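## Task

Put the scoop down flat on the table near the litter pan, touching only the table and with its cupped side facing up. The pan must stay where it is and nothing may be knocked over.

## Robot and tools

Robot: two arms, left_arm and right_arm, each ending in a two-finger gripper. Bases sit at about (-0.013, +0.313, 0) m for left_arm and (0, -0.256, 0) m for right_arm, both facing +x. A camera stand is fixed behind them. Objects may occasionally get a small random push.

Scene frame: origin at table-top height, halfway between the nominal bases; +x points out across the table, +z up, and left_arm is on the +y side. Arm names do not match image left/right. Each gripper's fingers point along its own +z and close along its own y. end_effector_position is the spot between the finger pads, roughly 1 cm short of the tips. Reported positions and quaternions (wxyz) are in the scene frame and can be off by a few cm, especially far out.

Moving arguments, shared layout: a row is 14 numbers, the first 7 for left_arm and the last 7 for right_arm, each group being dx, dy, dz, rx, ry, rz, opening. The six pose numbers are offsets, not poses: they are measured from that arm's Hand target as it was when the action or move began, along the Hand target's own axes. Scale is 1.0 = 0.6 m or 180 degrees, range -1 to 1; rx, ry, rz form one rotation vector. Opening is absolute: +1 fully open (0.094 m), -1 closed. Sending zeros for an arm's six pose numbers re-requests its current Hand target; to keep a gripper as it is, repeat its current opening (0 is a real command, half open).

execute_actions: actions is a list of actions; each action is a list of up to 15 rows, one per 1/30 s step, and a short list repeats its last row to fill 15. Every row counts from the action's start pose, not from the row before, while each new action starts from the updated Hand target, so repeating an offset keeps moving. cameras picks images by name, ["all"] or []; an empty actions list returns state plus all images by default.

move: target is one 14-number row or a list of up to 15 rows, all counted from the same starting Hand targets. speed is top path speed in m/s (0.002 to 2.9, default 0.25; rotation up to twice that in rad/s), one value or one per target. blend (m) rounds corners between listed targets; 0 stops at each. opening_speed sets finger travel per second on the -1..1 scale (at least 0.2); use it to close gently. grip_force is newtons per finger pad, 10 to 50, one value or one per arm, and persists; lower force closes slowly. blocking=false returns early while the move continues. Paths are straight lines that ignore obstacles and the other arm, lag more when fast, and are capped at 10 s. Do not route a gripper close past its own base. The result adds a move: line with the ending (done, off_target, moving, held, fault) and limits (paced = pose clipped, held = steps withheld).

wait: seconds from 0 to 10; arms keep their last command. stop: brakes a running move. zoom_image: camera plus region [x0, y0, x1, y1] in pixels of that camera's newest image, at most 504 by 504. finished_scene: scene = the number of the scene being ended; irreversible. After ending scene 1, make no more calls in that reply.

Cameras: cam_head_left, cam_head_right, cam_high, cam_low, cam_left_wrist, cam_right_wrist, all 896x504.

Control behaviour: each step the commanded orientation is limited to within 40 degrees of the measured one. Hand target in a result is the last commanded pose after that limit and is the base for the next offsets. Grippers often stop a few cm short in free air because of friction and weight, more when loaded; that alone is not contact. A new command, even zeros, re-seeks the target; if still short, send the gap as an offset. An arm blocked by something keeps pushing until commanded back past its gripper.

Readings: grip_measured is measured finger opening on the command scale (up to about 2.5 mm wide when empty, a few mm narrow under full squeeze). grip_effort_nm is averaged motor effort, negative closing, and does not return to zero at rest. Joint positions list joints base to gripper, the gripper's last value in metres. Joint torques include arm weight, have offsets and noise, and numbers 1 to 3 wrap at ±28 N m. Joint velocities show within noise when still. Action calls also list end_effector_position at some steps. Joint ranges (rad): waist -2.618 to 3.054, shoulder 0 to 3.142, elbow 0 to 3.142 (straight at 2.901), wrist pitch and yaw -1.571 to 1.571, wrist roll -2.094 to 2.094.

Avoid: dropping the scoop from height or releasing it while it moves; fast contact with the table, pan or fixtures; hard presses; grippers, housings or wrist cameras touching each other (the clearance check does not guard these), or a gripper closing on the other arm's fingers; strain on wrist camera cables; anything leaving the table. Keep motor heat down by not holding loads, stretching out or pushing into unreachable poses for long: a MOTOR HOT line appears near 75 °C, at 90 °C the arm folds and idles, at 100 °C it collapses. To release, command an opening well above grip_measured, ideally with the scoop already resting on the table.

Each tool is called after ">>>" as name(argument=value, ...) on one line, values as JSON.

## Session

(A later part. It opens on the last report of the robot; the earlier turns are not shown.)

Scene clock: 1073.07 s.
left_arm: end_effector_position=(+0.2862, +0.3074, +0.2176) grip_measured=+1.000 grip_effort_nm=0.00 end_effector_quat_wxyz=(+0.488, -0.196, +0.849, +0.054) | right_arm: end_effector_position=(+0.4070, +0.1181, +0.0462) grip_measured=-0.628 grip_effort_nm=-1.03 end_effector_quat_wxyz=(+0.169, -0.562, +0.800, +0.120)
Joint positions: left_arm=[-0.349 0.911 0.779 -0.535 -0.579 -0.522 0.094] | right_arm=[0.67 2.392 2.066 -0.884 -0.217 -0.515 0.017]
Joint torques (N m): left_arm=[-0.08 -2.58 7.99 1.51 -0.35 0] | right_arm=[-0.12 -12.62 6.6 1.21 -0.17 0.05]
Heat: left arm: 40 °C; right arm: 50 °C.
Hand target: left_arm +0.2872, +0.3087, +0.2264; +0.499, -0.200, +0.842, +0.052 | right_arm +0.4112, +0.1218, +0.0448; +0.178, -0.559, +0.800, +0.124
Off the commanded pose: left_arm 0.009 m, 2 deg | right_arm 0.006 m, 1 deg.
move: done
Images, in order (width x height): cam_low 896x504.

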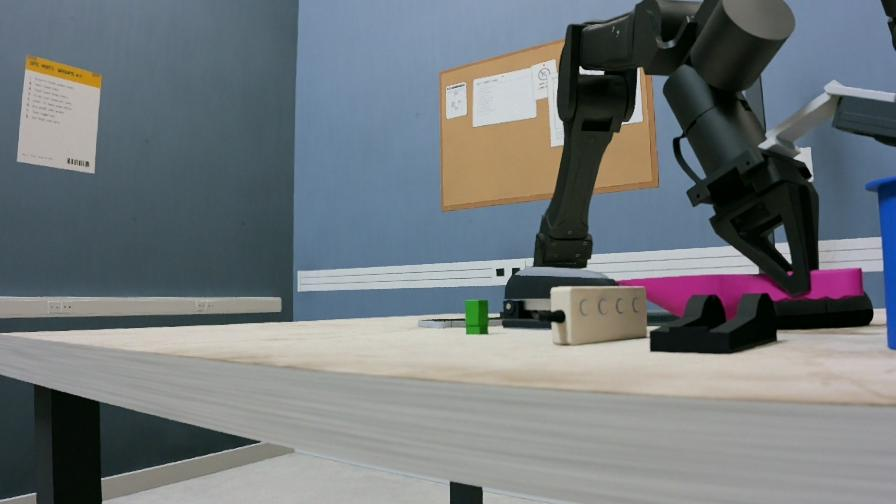

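>>> move(target=[0,0,0,0,0,0,1, 0.0054,0.0,0.0122,0,0,0,-0.8], speed=0.04, cameras=["cam_right_wrist"])

>>> move(target=[0,0,0,0,0,0,1, 0.0041,0.0,0.0091,0,0,0,-0.8], speed=0.04, cameras=["cam_low"])

Scene clock: 1077.47 s.
left_arm: end_effector_position=(+0.2862, +0.3074, +0.2176) grip_measured=+1.000 grip_effort_nm=0.00 end_effector_quat_wxyz=(+0.488, -0.196, +0.849, +0.054) | right_arm: end_effector_position=(+0.4081, +0.1189, +0.0416) grip_measured=-0.628 grip_effort_nm=-1.03 end_effector_quat_wxyz=(+0.173, -0.562, +0.800, +0.121)
Joint positions: left_arm=[-0.349 0.911 0.779 -0.535 -0.579 -0.522 0.094] | right_arm=[0.67 2.392 2.044 -0.855 -0.217 -0.514 0.017]
Joint torques (N m): left_arm=[-0.06 -2.7 7.92 1.51 -0.33 0.03] | right_arm=[-0.08 -12.22 6.43 1.19 -0.16 0.04]
Heat: left arm: 40 °C; right arm: 50 °C.
Hand target: left_arm +0.2872, +0.3087, +0.2264; +0.499, -0.200, +0.842, +0.052 | right_arm +0.4112, +0.1220, +0.0368; +0.178, -0.559, +0.800, +0.124
Off the commanded pose: left_arm 0.009 m, 2 deg | right_arm 0.006 m, 1 deg.
move: done
Images, in order (width x height): cam_right_wrist 896x504.

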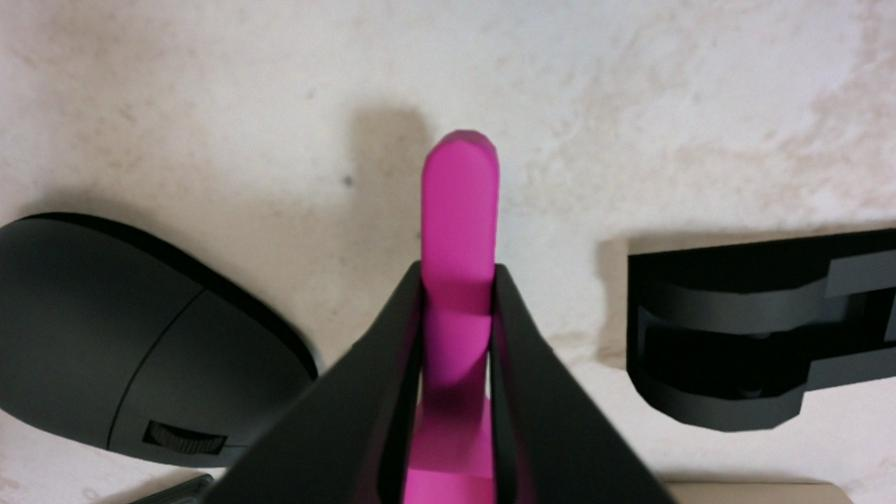

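Scene clock: 1078.23 s.
left_arm: end_effector_position=(+0.2862, +0.3074, +0.2176) grip_measured=+1.000 grip_effort_nm=0.00 end_effector_quat_wxyz=(+0.488, -0.196, +0.849, +0.054) | right_arm: end_effector_position=(+0.4086, +0.1193, +0.0378) grip_measured=-0.628 grip_effort_nm=-1.03 end_effector_quat_wxyz=(+0.176, -0.562, +0.799, +0.121)
Joint positions: left_arm=[-0.349 0.911 0.779 -0.535 -0.579 -0.522 0.094] | right_arm=[0.67 2.392 2.028 -0.833 -0.217 -0.514 0.017]
Joint torques (N m): left_arm=[-0.03 -2.58 7.95 1.51 -0.33 0] | right_arm=[-0.12 -11.95 6.48 1.21 -0.17 0.04]
Heat: left arm: 40 °C; right arm: 50 °C.
Hand target: left_arm +0.2872, +0.3087, +0.2264; +0.499, -0.200, +0.842, +0.052 | right_arm +0.4112, +0.1220, +0.0308; +0.178, -0.559, +0.800, +0.124
Off the commanded pose: left_arm 0.009 m, 2 deg | right_arm 0.008 m, 1 deg.
move: done
Images, in order (width x height): cam_low 896x504.

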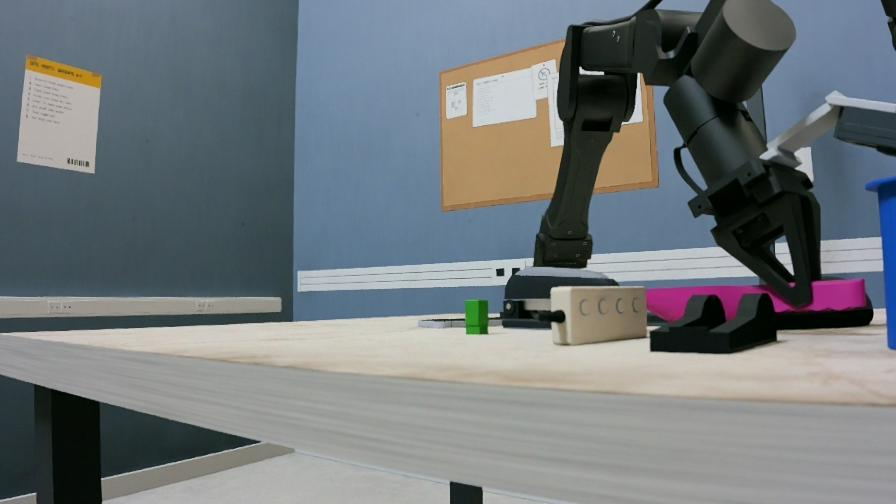

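>>> move(target=[0,0,0,0,0,0,1, 0.0041,0.0,0.0091,0,0,0,-0.8], speed=0.04, cameras=[])

>>> move(target=[0,0,0,0,0,0,1, 0.0034,0.0,0.0076,0,0,0,-0.8], speed=0.04, cameras=["cam_right_wrist"])

Scene clock: 1083.47 s.
left_arm: end_effector_position=(+0.2862, +0.3074, +0.2176) grip_measured=+1.000 grip_effort_nm=0.00 end_effector_quat_wxyz=(+0.488, -0.196, +0.849, +0.054) | right_arm: end_effector_position=(+0.4088, +0.1195, +0.0359) grip_measured=-0.628 grip_effort_nm=-1.03 end_effector_quat_wxyz=(+0.177, -0.561, +0.800, +0.121)
Joint positions: left_arm=[-0.349 0.911 0.779 -0.535 -0.579 -0.522 0.094] | right_arm=[0.67 2.392 2.019 -0.822 -0.217 -0.512 0.017]
Joint torques (N m): left_arm=[-0.05 -2.66 7.98 1.5 -0.33 0.01] | right_arm=[-0.1 -11.52 5.81 1.33 -0.15 0.01]
Heat: left arm: 40 °C; right arm: 49 °C.
Hand target: left_arm +0.2872, +0.3087, +0.2264; +0.499, -0.200, +0.842, +0.052 | right_arm +0.4112, +0.1221, +0.0249; +0.178, -0.559, +0.800, +0.124
Off the commanded pose: left_arm 0.009 m, 2 deg | right_arm 0.012 m, 0 deg.
move: off_target (right_arm)
No camera images: "cameras" was empty.

Scene clock: 1084.17 s.
left_arm: end_effector_position=(+0.2862, +0.3074, +0.2176) grip_measured=+1.000 grip_effort_nm=0.00 end_effector_quat_wxyz=(+0.488, -0.196, +0.849, +0.054) | right_arm: end_effector_position=(+0.4092, +0.1198, +0.0340) grip_measured=-0.628 grip_effort_nm=-1.03 end_effector_quat_wxyz=(+0.178, -0.560, +0.800, +0.121)
Joint positions: left_arm=[-0.349 0.911 0.779 -0.535 -0.579 -0.522 0.094] | right_arm=[0.67 2.392 2.01 -0.809 -0.217 -0.511 0.017]
Joint torques (N m): left_arm=[-0.13 -2.58 7.95 1.52 -0.32 0] | right_arm=[-0.1 -11.23 5.53 1.37 -0.15 0]
Heat: left arm: 40 °C; right arm: 49 °C.
Hand target: left_arm +0.2872, +0.3087, +0.2264; +0.499, -0.200, +0.842, +0.052 | right_arm +0.4113, +0.1222, +0.0198; +0.178, -0.559, +0.800, +0.124
Off the commanded pose: left_arm 0.009 m, 2 deg | right_arm 0.014 m, 0 deg.
move: off_target (right_arm)
Images, in order (width x height): cam_right_wrist 896x504.

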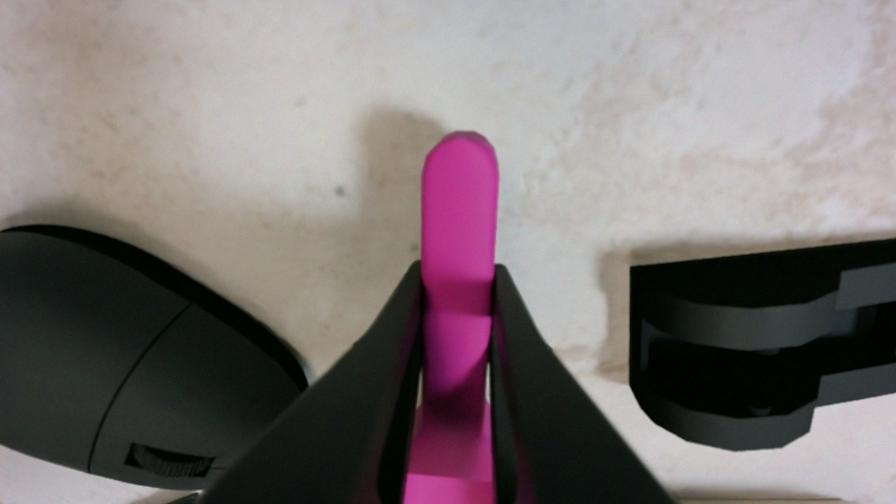

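>>> move(target=[[0,0,0,0,0,0,1, -0.0061,0.0,-0.0137,0,0,0,-0.8],[0,0,0,0,0,0,1, -0.0061,0.0,-0.0137,0,0,0,-0.2]], speed=0.05, opening_speed=1.0, cameras=["cam_right_wrist", "cam_low"])

Scene clock: 1099.87 s.
left_arm: end_effector_position=(+0.2862, +0.3074, +0.2176) grip_measured=+1.000 grip_effort_nm=0.00 end_effector_quat_wxyz=(+0.488, -0.196, +0.849, +0.054) | right_arm: end_effector_position=(+0.4087, +0.1193, +0.0333) grip_measured=-0.202 grip_effort_nm=0.11 end_effector_quat_wxyz=(+0.177, -0.560, +0.800, +0.121)
Joint positions: left_arm=[-0.349 0.911 0.779 -0.535 -0.579 -0.522 0.094] | right_arm=[0.67 2.393 2.01 -0.812 -0.217 -0.511 0.037]
Joint torques (N m): left_arm=[-0.06 -2.63 8.06 1.51 -0.32 -0.03] | right_arm=[-0.13 -11.84 7.36 1.06 -0.17 0]
Heat: left arm: 40 °C; right arm: 49 °C.
Hand target: left_arm +0.2872, +0.3087, +0.2264; +0.499, -0.200, +0.842, +0.052 | right_arm +0.4112, +0.1220, +0.0288; +0.178, -0.559, +0.800, +0.124
Off the commanded pose: left_arm 0.009 m, 2 deg | right_arm 0.006 m, 0 deg.
move: done
Images, in order (width x height): cam_low 896x504, cam_right_wrist 896x504.

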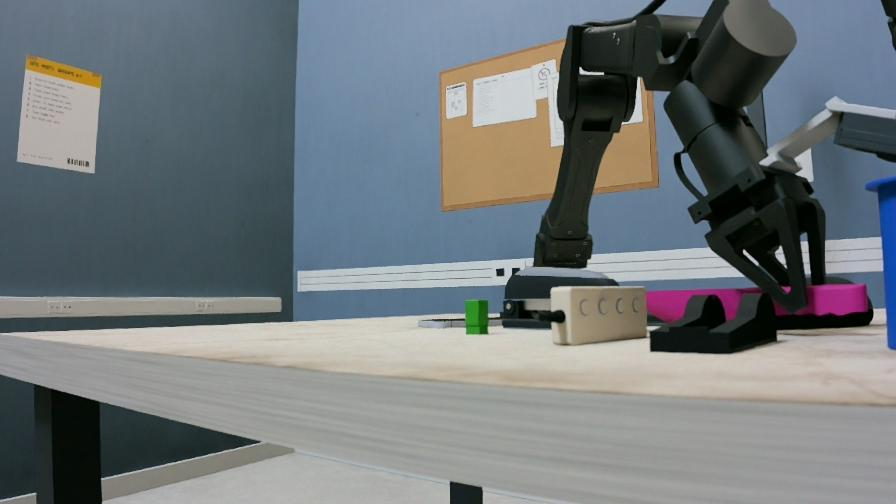

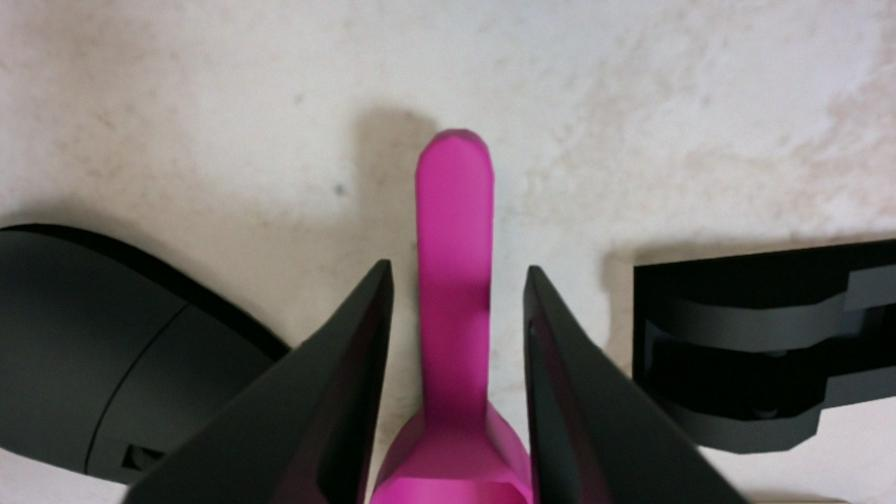

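>>> move(target=[0,0,0,0,0,0,1, 0,0,-0.1667,0,0,0,-0.2], speed=0.15, cameras=["cam_right_wrist", "cam_low", "cam_high"])

Scene clock: 1104.07 s.
left_arm: end_effector_position=(+0.2862, +0.3074, +0.2176) grip_measured=+1.000 grip_effort_nm=0.00 end_effector_quat_wxyz=(+0.488, -0.196, +0.849, +0.054) | right_arm: end_effector_position=(+0.3910, +0.0772, +0.0862) grip_measured=-0.202 grip_effort_nm=0.11 end_effector_quat_wxyz=(+0.141, -0.557, +0.810, +0.115)
Joint positions: left_arm=[-0.349 0.911 0.779 -0.535 -0.579 -0.522 0.094] | right_arm=[0.626 2.264 2.024 -1.037 -0.222 -0.546 0.037]
Joint torques (N m): left_arm=[-0.09 -2.62 8.02 1.5 -0.34 -0.01] | right_arm=[-0.49 -16.83 8.5 0.84 -0.32 -0.12]
Heat: left arm: 40 °C; right arm: 49 °C.
Hand target: left_arm +0.2872, +0.3087, +0.2264; +0.499, -0.200, +0.842, +0.052 | right_arm +0.3967, +0.0823, +0.1195; +0.178, -0.559, +0.800, +0.124
Off the commanded pose: left_arm 0.009 m, 2 deg | right_arm 0.034 m, 4 deg.
move: off_target (right_arm)
Images, in order (width x height): cam_high 896x504, cam_low 896x504, cam_right_wrist 896x504.

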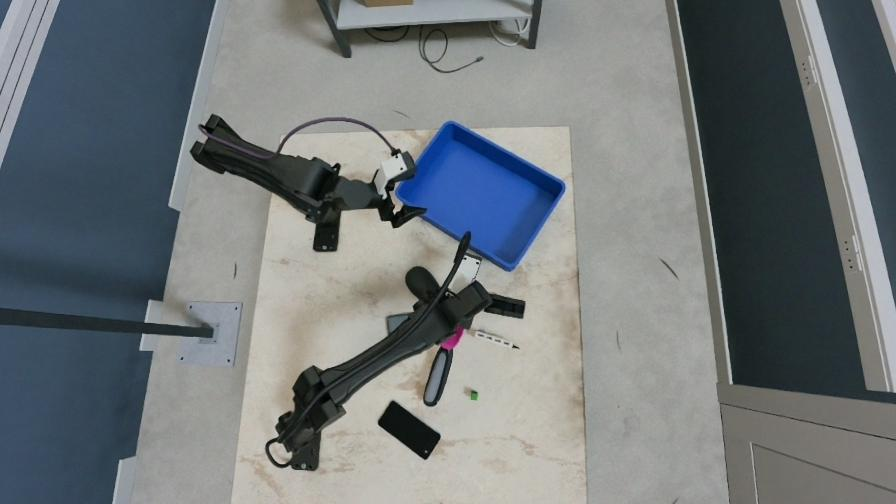

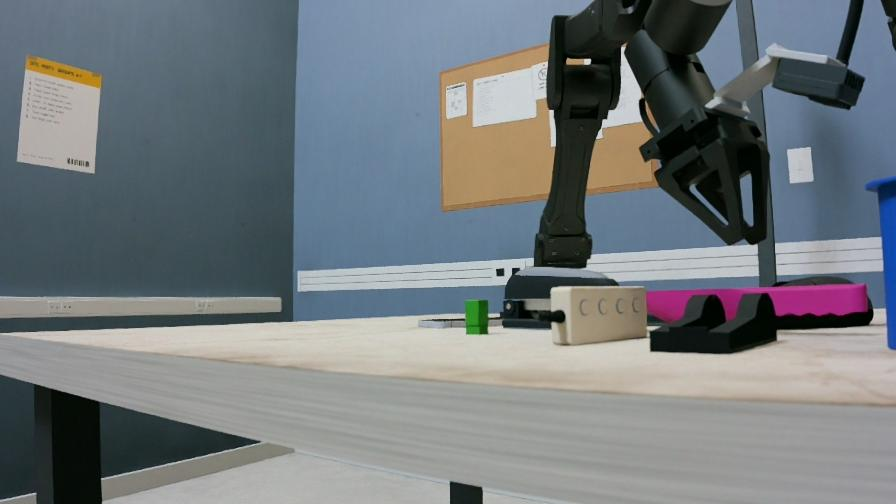

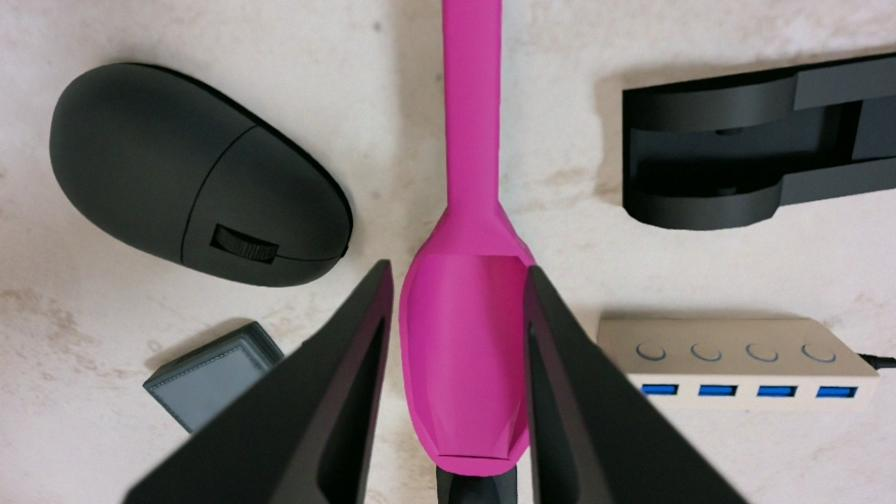

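>>> move(target=[0,0,0,0,0,0,1, 0.4392,-0.0083,-0.4455,0.0907,-0.0004,0.2031,-0.2], speed=0.25, cameras=["all"])

Scene clock: 1126.03 s.
left_arm: end_effector_position=(+0.2862, +0.3074, +0.2176) grip_measured=+1.000 grip_effort_nm=0.00 end_effector_quat_wxyz=(+0.488, -0.196, +0.849, +0.054) | right_arm: end_effector_position=(+0.2784, -0.2516, +0.2339) grip_measured=-0.202 grip_effort_nm=0.11 end_effector_quat_wxyz=(+0.179, -0.245, +0.951, +0.063)
Joint positions: left_arm=[-0.349 0.911 0.779 -0.535 -0.579 -0.522 0.094] | right_arm=[-0.154 1.381 1.509 -1.412 -0.256 -0.621 0.037]
Joint torques (N m): left_arm=[0.01 -2.66 7.92 1.5 -0.32 0.01] | right_arm=[-0.5 -6.38 8.46 0.83 -0.34 -0.13]
Heat: left arm: 40 °C; right arm: 48 °C.
Hand target: left_arm +0.2872, +0.3087, +0.2264; +0.499, -0.200, +0.842, +0.052 | right_arm +0.2804, -0.2498, +0.2502; +0.207, -0.250, +0.944, +0.061
Off the commanded pose: left_arm 0.009 m, 2 deg | right_arm 0.016 m, 3 deg.
move: off_target (right_arm)

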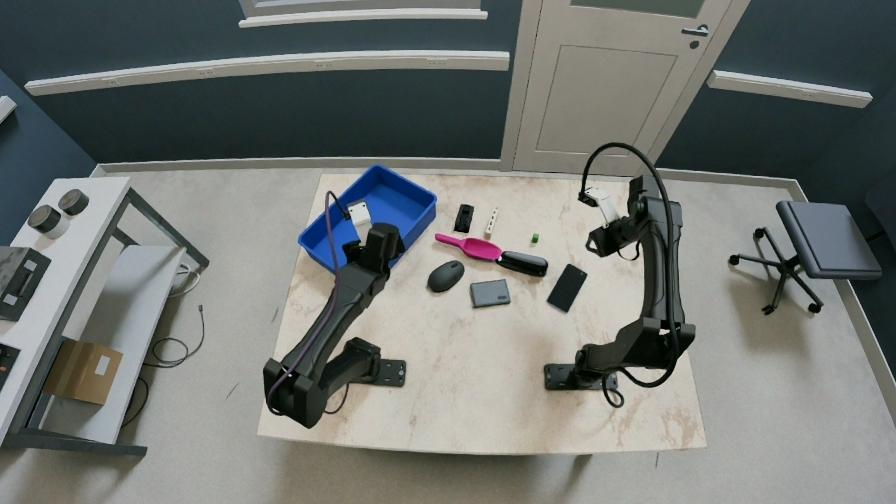

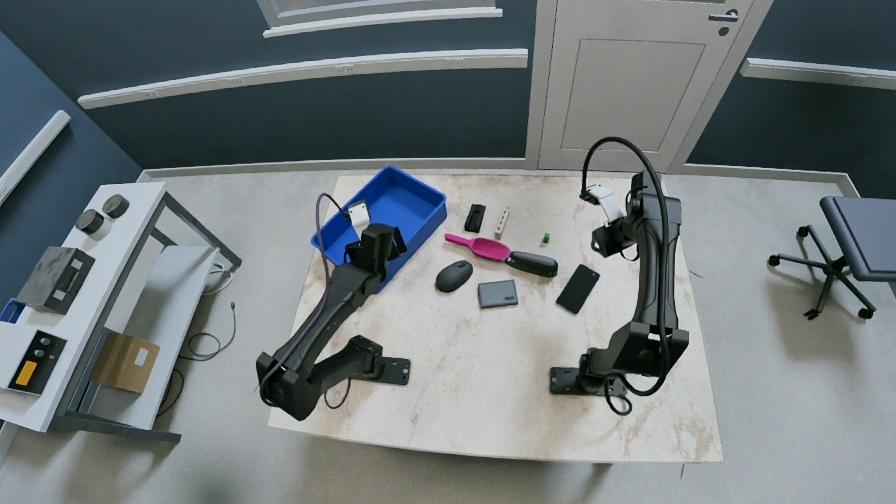

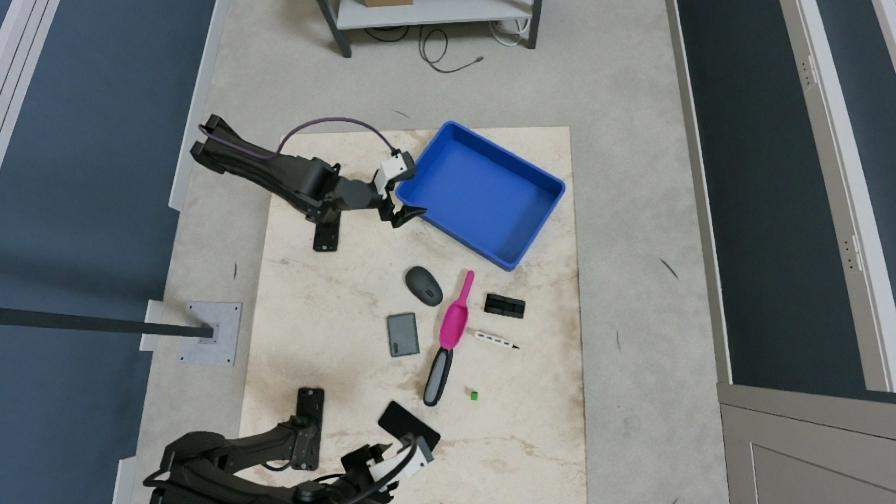

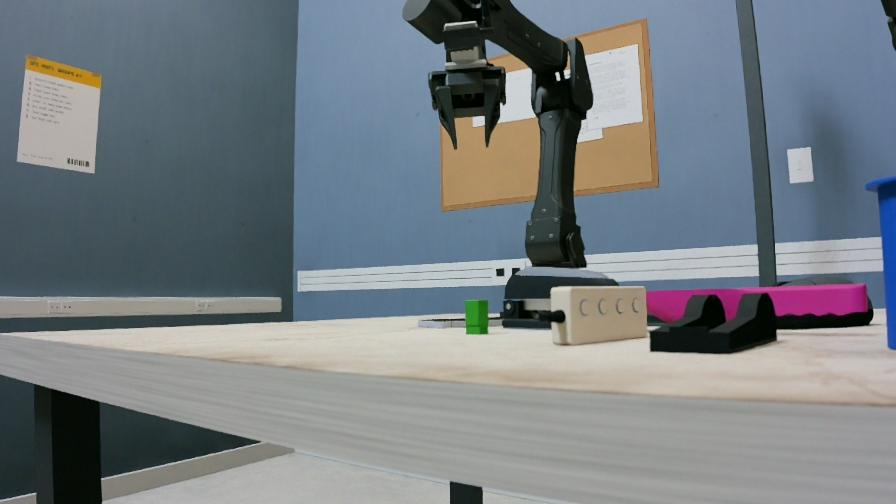

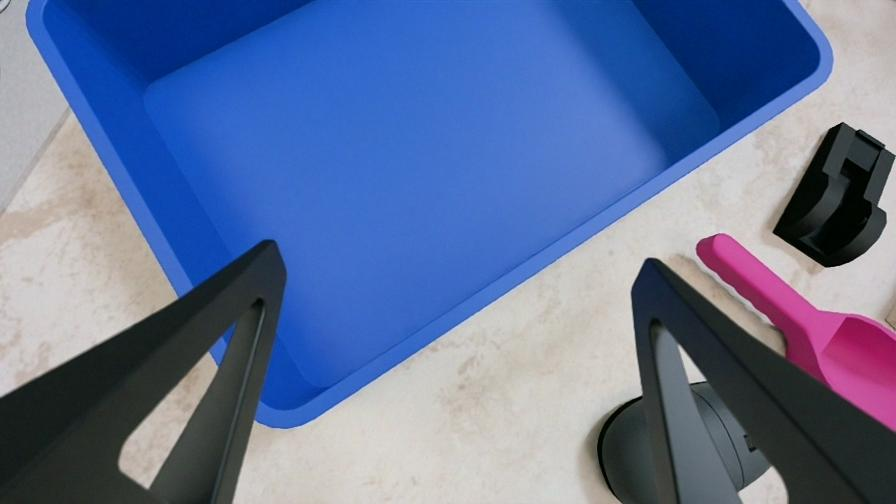

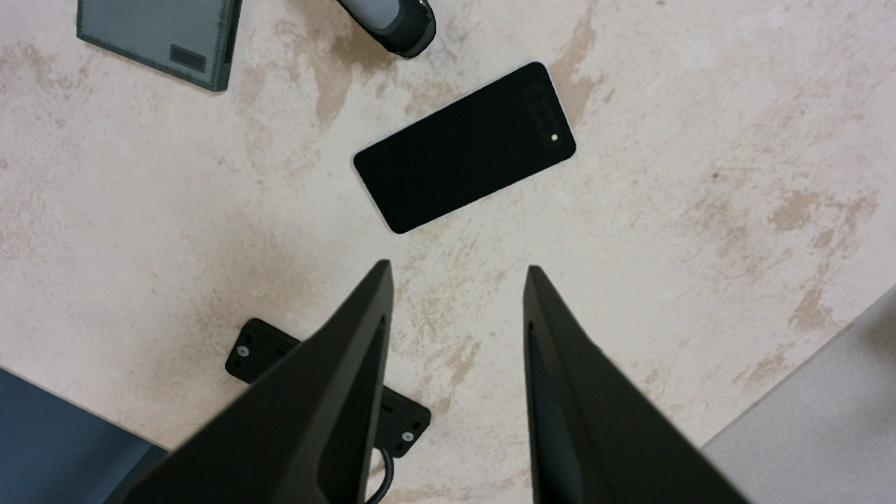

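>>> zoom_image(camera="cam_high", region=[380, 240, 540, 420])

>>> zoom_image(camera="cam_head_left", region=[400, 190, 580, 320])

>>> zoom_image(camera="cam_low", region=[540, 240, 896, 400])

Scaled by 2.800.

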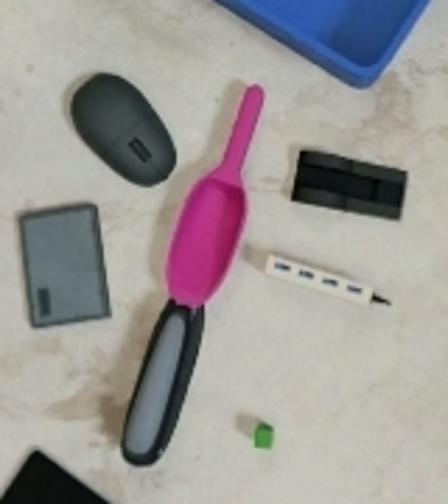

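Scaled by 2.800.

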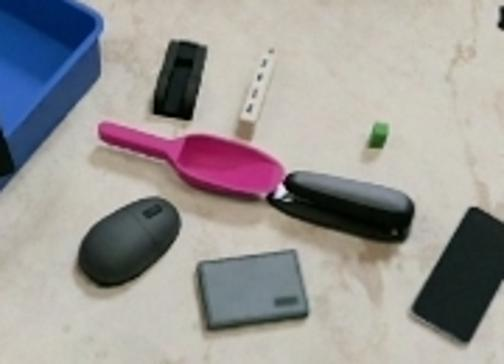

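Scaled by 1.416.

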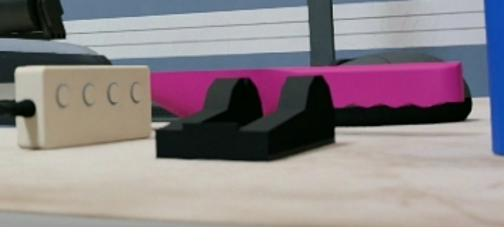

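>>> move(target=[-0.0862,-0.0112,-0.0498,0,0,0,1, 0,0,0,0,0,0,-0.2], speed=0.15, cameras=["cam_left_wrist"])

Scene clock: 1265.80 s.
left_arm: end_effector_position=(+0.2860, +0.3075, +0.2759) grip_measured=+1.000 grip_effort_nm=0.00 end_effector_quat_wxyz=(+0.491, -0.196, +0.847, +0.053) | right_arm: end_effector_position=(+0.2783, -0.2516, +0.2339) grip_measured=-0.202 grip_effort_nm=0.11 end_effector_quat_wxyz=(+0.179, -0.245, +0.951, +0.063)
Joint positions: left_arm=[-0.349 0.955 1.027 -0.731 -0.579 -0.522 0.094] | right_arm=[-0.154 1.381 1.509 -1.412 -0.256 -0.622 0.037]
Joint torques (N m): left_arm=[-0.1 -1.58 9.48 1.38 -0.34 0.01] | right_arm=[-0.51 -6.39 8.53 0.82 -0.35 -0.12]
Heat: left arm: 40 °C; right arm: 43 °C.
Hand target: left_arm +0.2873, +0.3086, +0.2865; +0.499, -0.200, +0.842, +0.052 | right_arm +0.2804, -0.2498, +0.2502; +0.207, -0.250, +0.944, +0.061
Off the commanded pose: left_arm 0.011 m, 1 deg | right_arm 0.016 m, 3 deg.
move: off_target (left_arm, right_arm)
Images, in order (width x height): cam_left_wrist 896x504.

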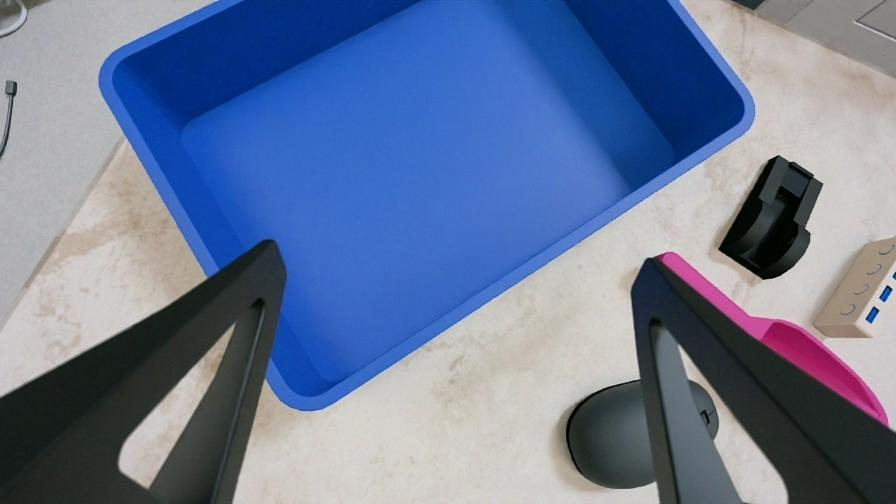

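>>> execute_actions(actions=[], cameras=["cam_high", "cam_left_wrist"])

>>> zoom_image(camera="cam_high", region=[380, 100, 580, 300])

>>> zoom_image(camera="cam_left_wrist", region=[200, 250, 500, 450])

Scene clock: 1294.13 s.
left_arm: end_effector_position=(+0.2860, +0.3075, +0.2758) grip_measured=+1.000 grip_effort_nm=0.00 end_effector_quat_wxyz=(+0.491, -0.196, +0.847, +0.053) | right_arm: end_effector_position=(+0.2783, -0.2516, +0.2339) grip_measured=-0.202 grip_effort_nm=0.11 end_effector_quat_wxyz=(+0.179, -0.245, +0.951, +0.063)
Joint positions: left_arm=[-0.349 0.955 1.027 -0.731 -0.579 -0.522 0.094] | right_arm=[-0.154 1.381 1.509 -1.412 -0.256 -0.622 0.037]
Joint velocities: within noise
Joint torques (N m): left_arm=[-0.06 -1.54 9.47 1.39 -0.33 0] | right_arm=[-0.47 -6.35 8.47 0.83 -0.35 -0.11]
Heat: left arm: 40 °C; right arm: 43 °C.
Hand target: left_arm +0.2873, +0.3086, +0.2866; +0.499, -0.200, +0.842, +0.052 | right_arm +0.2804, -0.2498, +0.2502; +0.207, -0.250, +0.944, +0.061
Tool commands: left_gripper/opening=+1.0 right_gripper/opening=-0.2
Off the commanded pose: left_arm 0.011 m, 1 deg | right_arm 0.016 m, 3 deg.
Images, in order (width x height): cam_high 896x504, cam_left_wrist 896x504.

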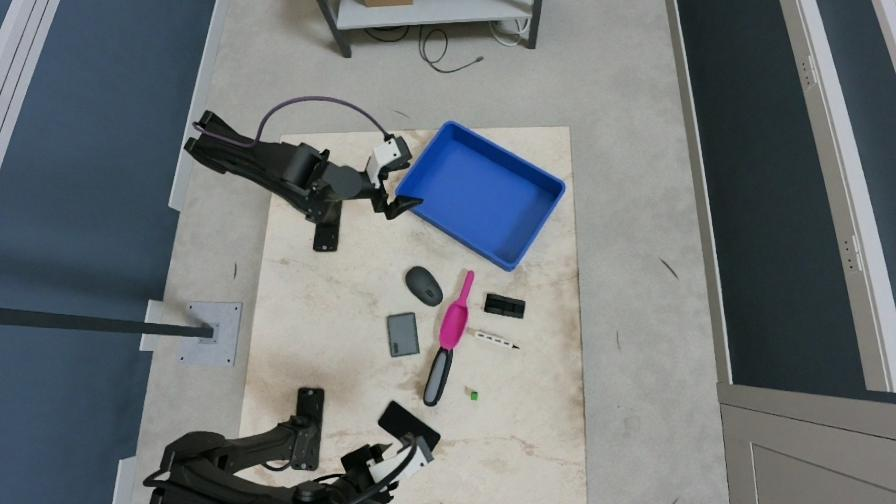

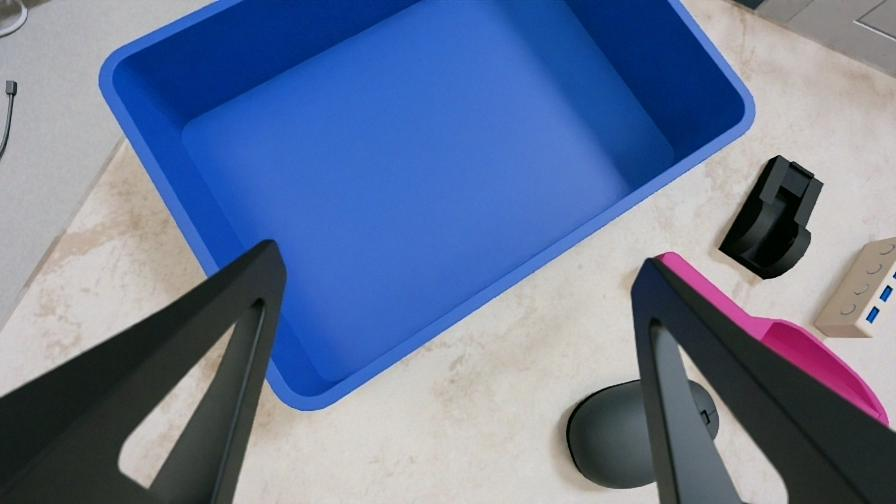

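Scaled by 2.520.

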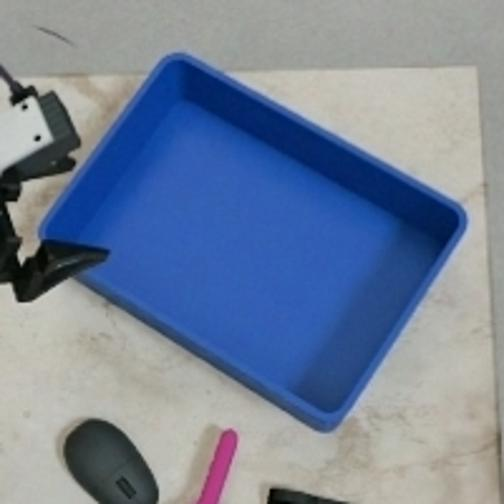

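Scaled by 1.680.

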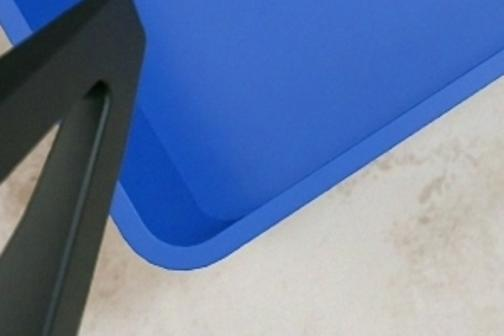

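>>> zoom_image(camera="cam_left_wrist", region=[60, 40, 280, 260])

>>> zoom_image(camera="cam_left_wrist", region=[600, 0, 896, 296])

>>> zoom_image(camera="cam_left_wrist", region=[240, 280, 440, 480])

Scaled by 2.291.

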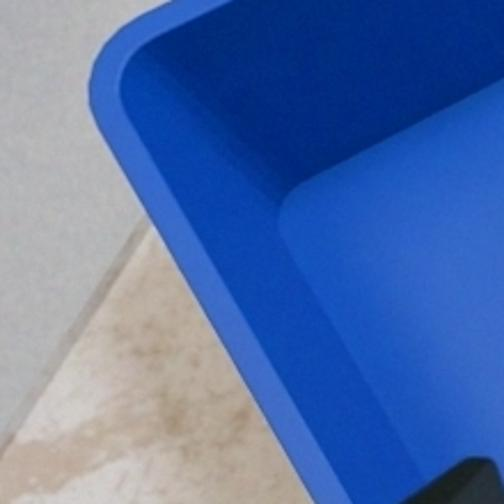

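Scaled by 1.703.

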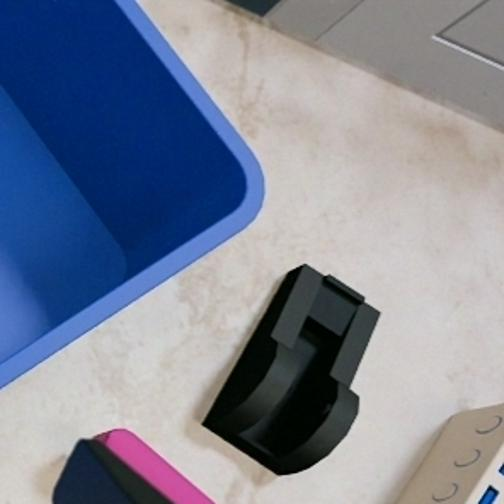

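Scaled by 2.520.

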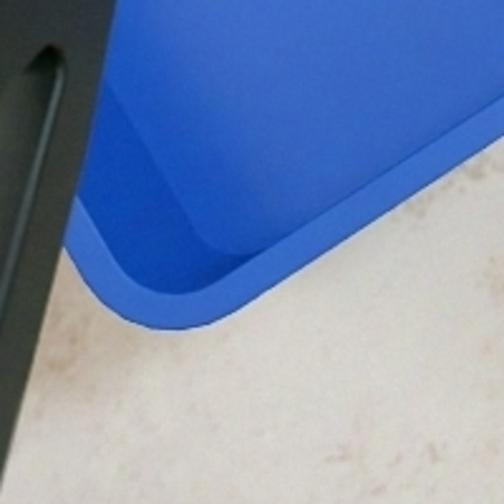

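>>> move(target=[0.0862,0.0112,0.0498,0,0,0,1, 0,0,0,0,0,0,-0.2], speed=0.15, cameras=["cam_left_wrist"])

>>> zoom_image(camera="cam_left_wrist", region=[0, 0, 252, 252])

>>> zoom_image(camera="cam_left_wrist", region=[644, 0, 896, 252])

>>> zoom_image(camera="cam_left_wrist", region=[200, 252, 452, 504])

Scene clock: 1351.87 s.
left_arm: end_effector_position=(+0.2873, +0.3070, +0.2210) grip_measured=+1.000 grip_effort_nm=0.00 end_effector_quat_wxyz=(+0.486, -0.195, +0.850, +0.056) | right_arm: end_effector_position=(+0.2783, -0.2516, +0.2339) grip_measured=-0.202 grip_effort_nm=0.11 end_effector_quat_wxyz=(+0.179, -0.245, +0.951, +0.063)
Joint positions: left_arm=[-0.349 0.922 0.801 -0.553 -0.579 -0.522 0.094] | right_arm=[-0.154 1.381 1.509 -1.412 -0.256 -0.622 0.037]
Joint torques (N m): left_arm=[-0.08 -3.7 6.08 1.67 -0.34 0] | right_arm=[-0.51 -6.38 8.51 0.82 -0.34 -0.13]
Heat: left arm: 40 °C; right arm: 42 °C.
Hand target: left_arm +0.2873, +0.3086, +0.2264; +0.499, -0.200, +0.842, +0.052 | right_arm +0.2804, -0.2498, +0.2502; +0.207, -0.250, +0.944, +0.061
Off the commanded pose: left_arm 0.006 m, 2 deg | right_arm 0.017 m, 3 deg.
move: off_target (right_arm)
Images, in order (width x height): cam_left_wrist 896x504.

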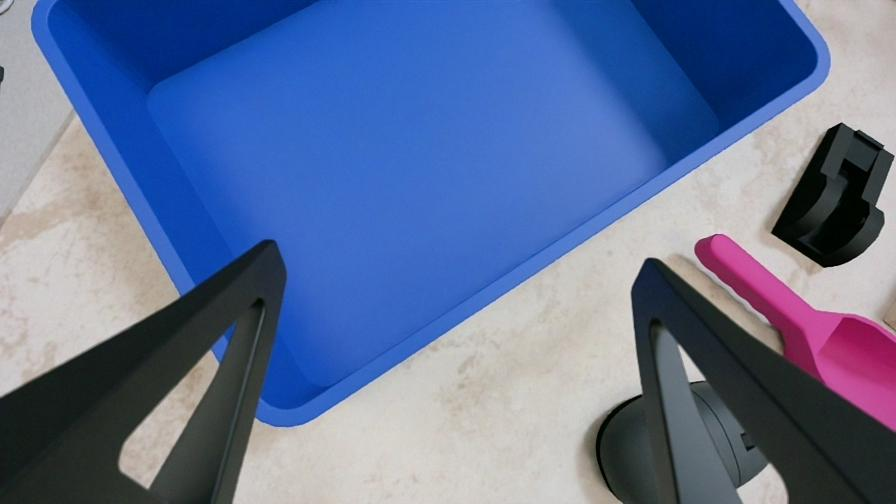

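Scaled by 2.000.

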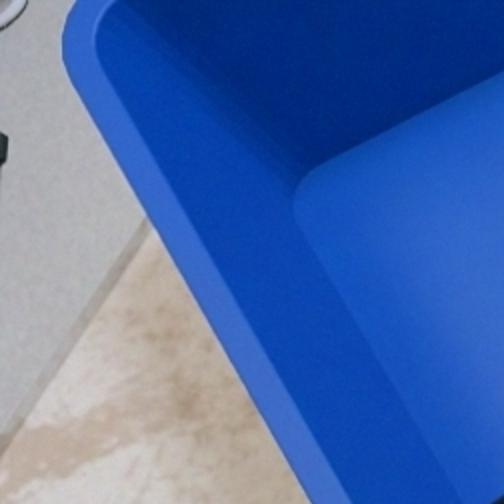

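Scaled by 2.000.

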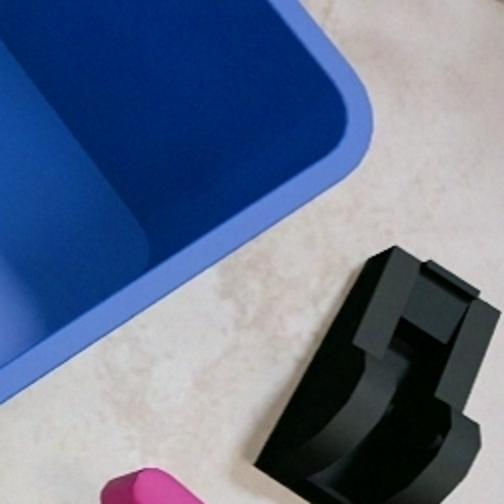

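Scaled by 2.000.

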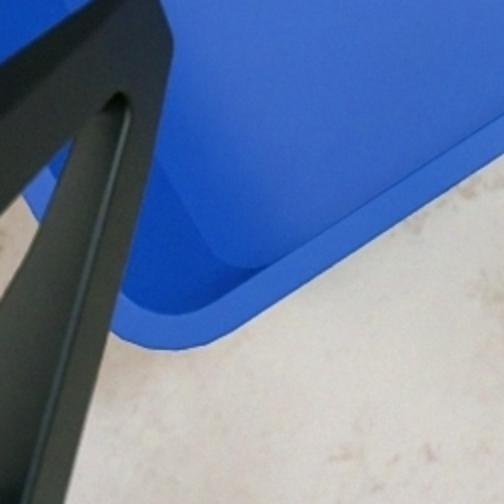

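>>> move(target=[0,0,0,0,0,0,1, -0.0007,-0.1752,0.3105,0,0,0,-0.9], speed=0.15, cameras=["cam_right_wrist"])

Scene clock: 1396.90 s.
left_arm: end_effector_position=(+0.2873, +0.3070, +0.2211) grip_measured=+1.000 grip_effort_nm=0.00 end_effector_quat_wxyz=(+0.486, -0.195, +0.850, +0.056) | right_arm: end_effector_position=(+0.3924, -0.2995, +0.0778) grip_measured=-0.898 grip_effort_nm=-0.11 end_effector_quat_wxyz=(+0.192, -0.247, +0.948, +0.058)
Joint positions: left_arm=[-0.349 0.922 0.801 -0.553 -0.579 -0.522 0.094] | right_arm=[-0.241 1.793 1.292 -0.778 -0.282 -0.71 0.005]
Joint torques (N m): left_arm=[-0.09 -3.78 6 1.64 -0.34 0] | right_arm=[-0.64 -7.79 6.94 1.06 -0.39 -0.11]
Heat: left arm: 41 °C; right arm: 42 °C.
Hand target: left_arm +0.2872, +0.3087, +0.2264; +0.499, -0.200, +0.842, +0.052 | right_arm +0.4001, -0.3002, +0.0802; +0.207, -0.250, +0.944, +0.061
Off the commanded pose: left_arm 0.006 m, 2 deg | right_arm 0.008 m, 2 deg.
move: done
Images, in order (width x height): cam_right_wrist 896x504.

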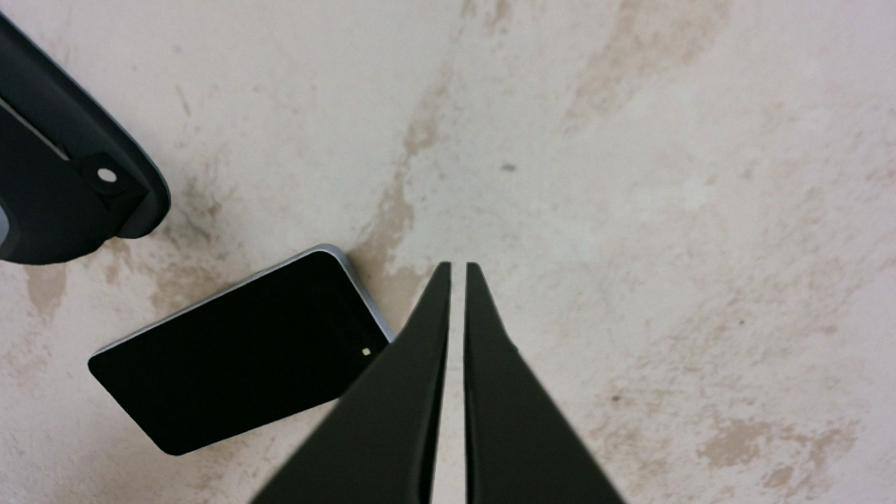

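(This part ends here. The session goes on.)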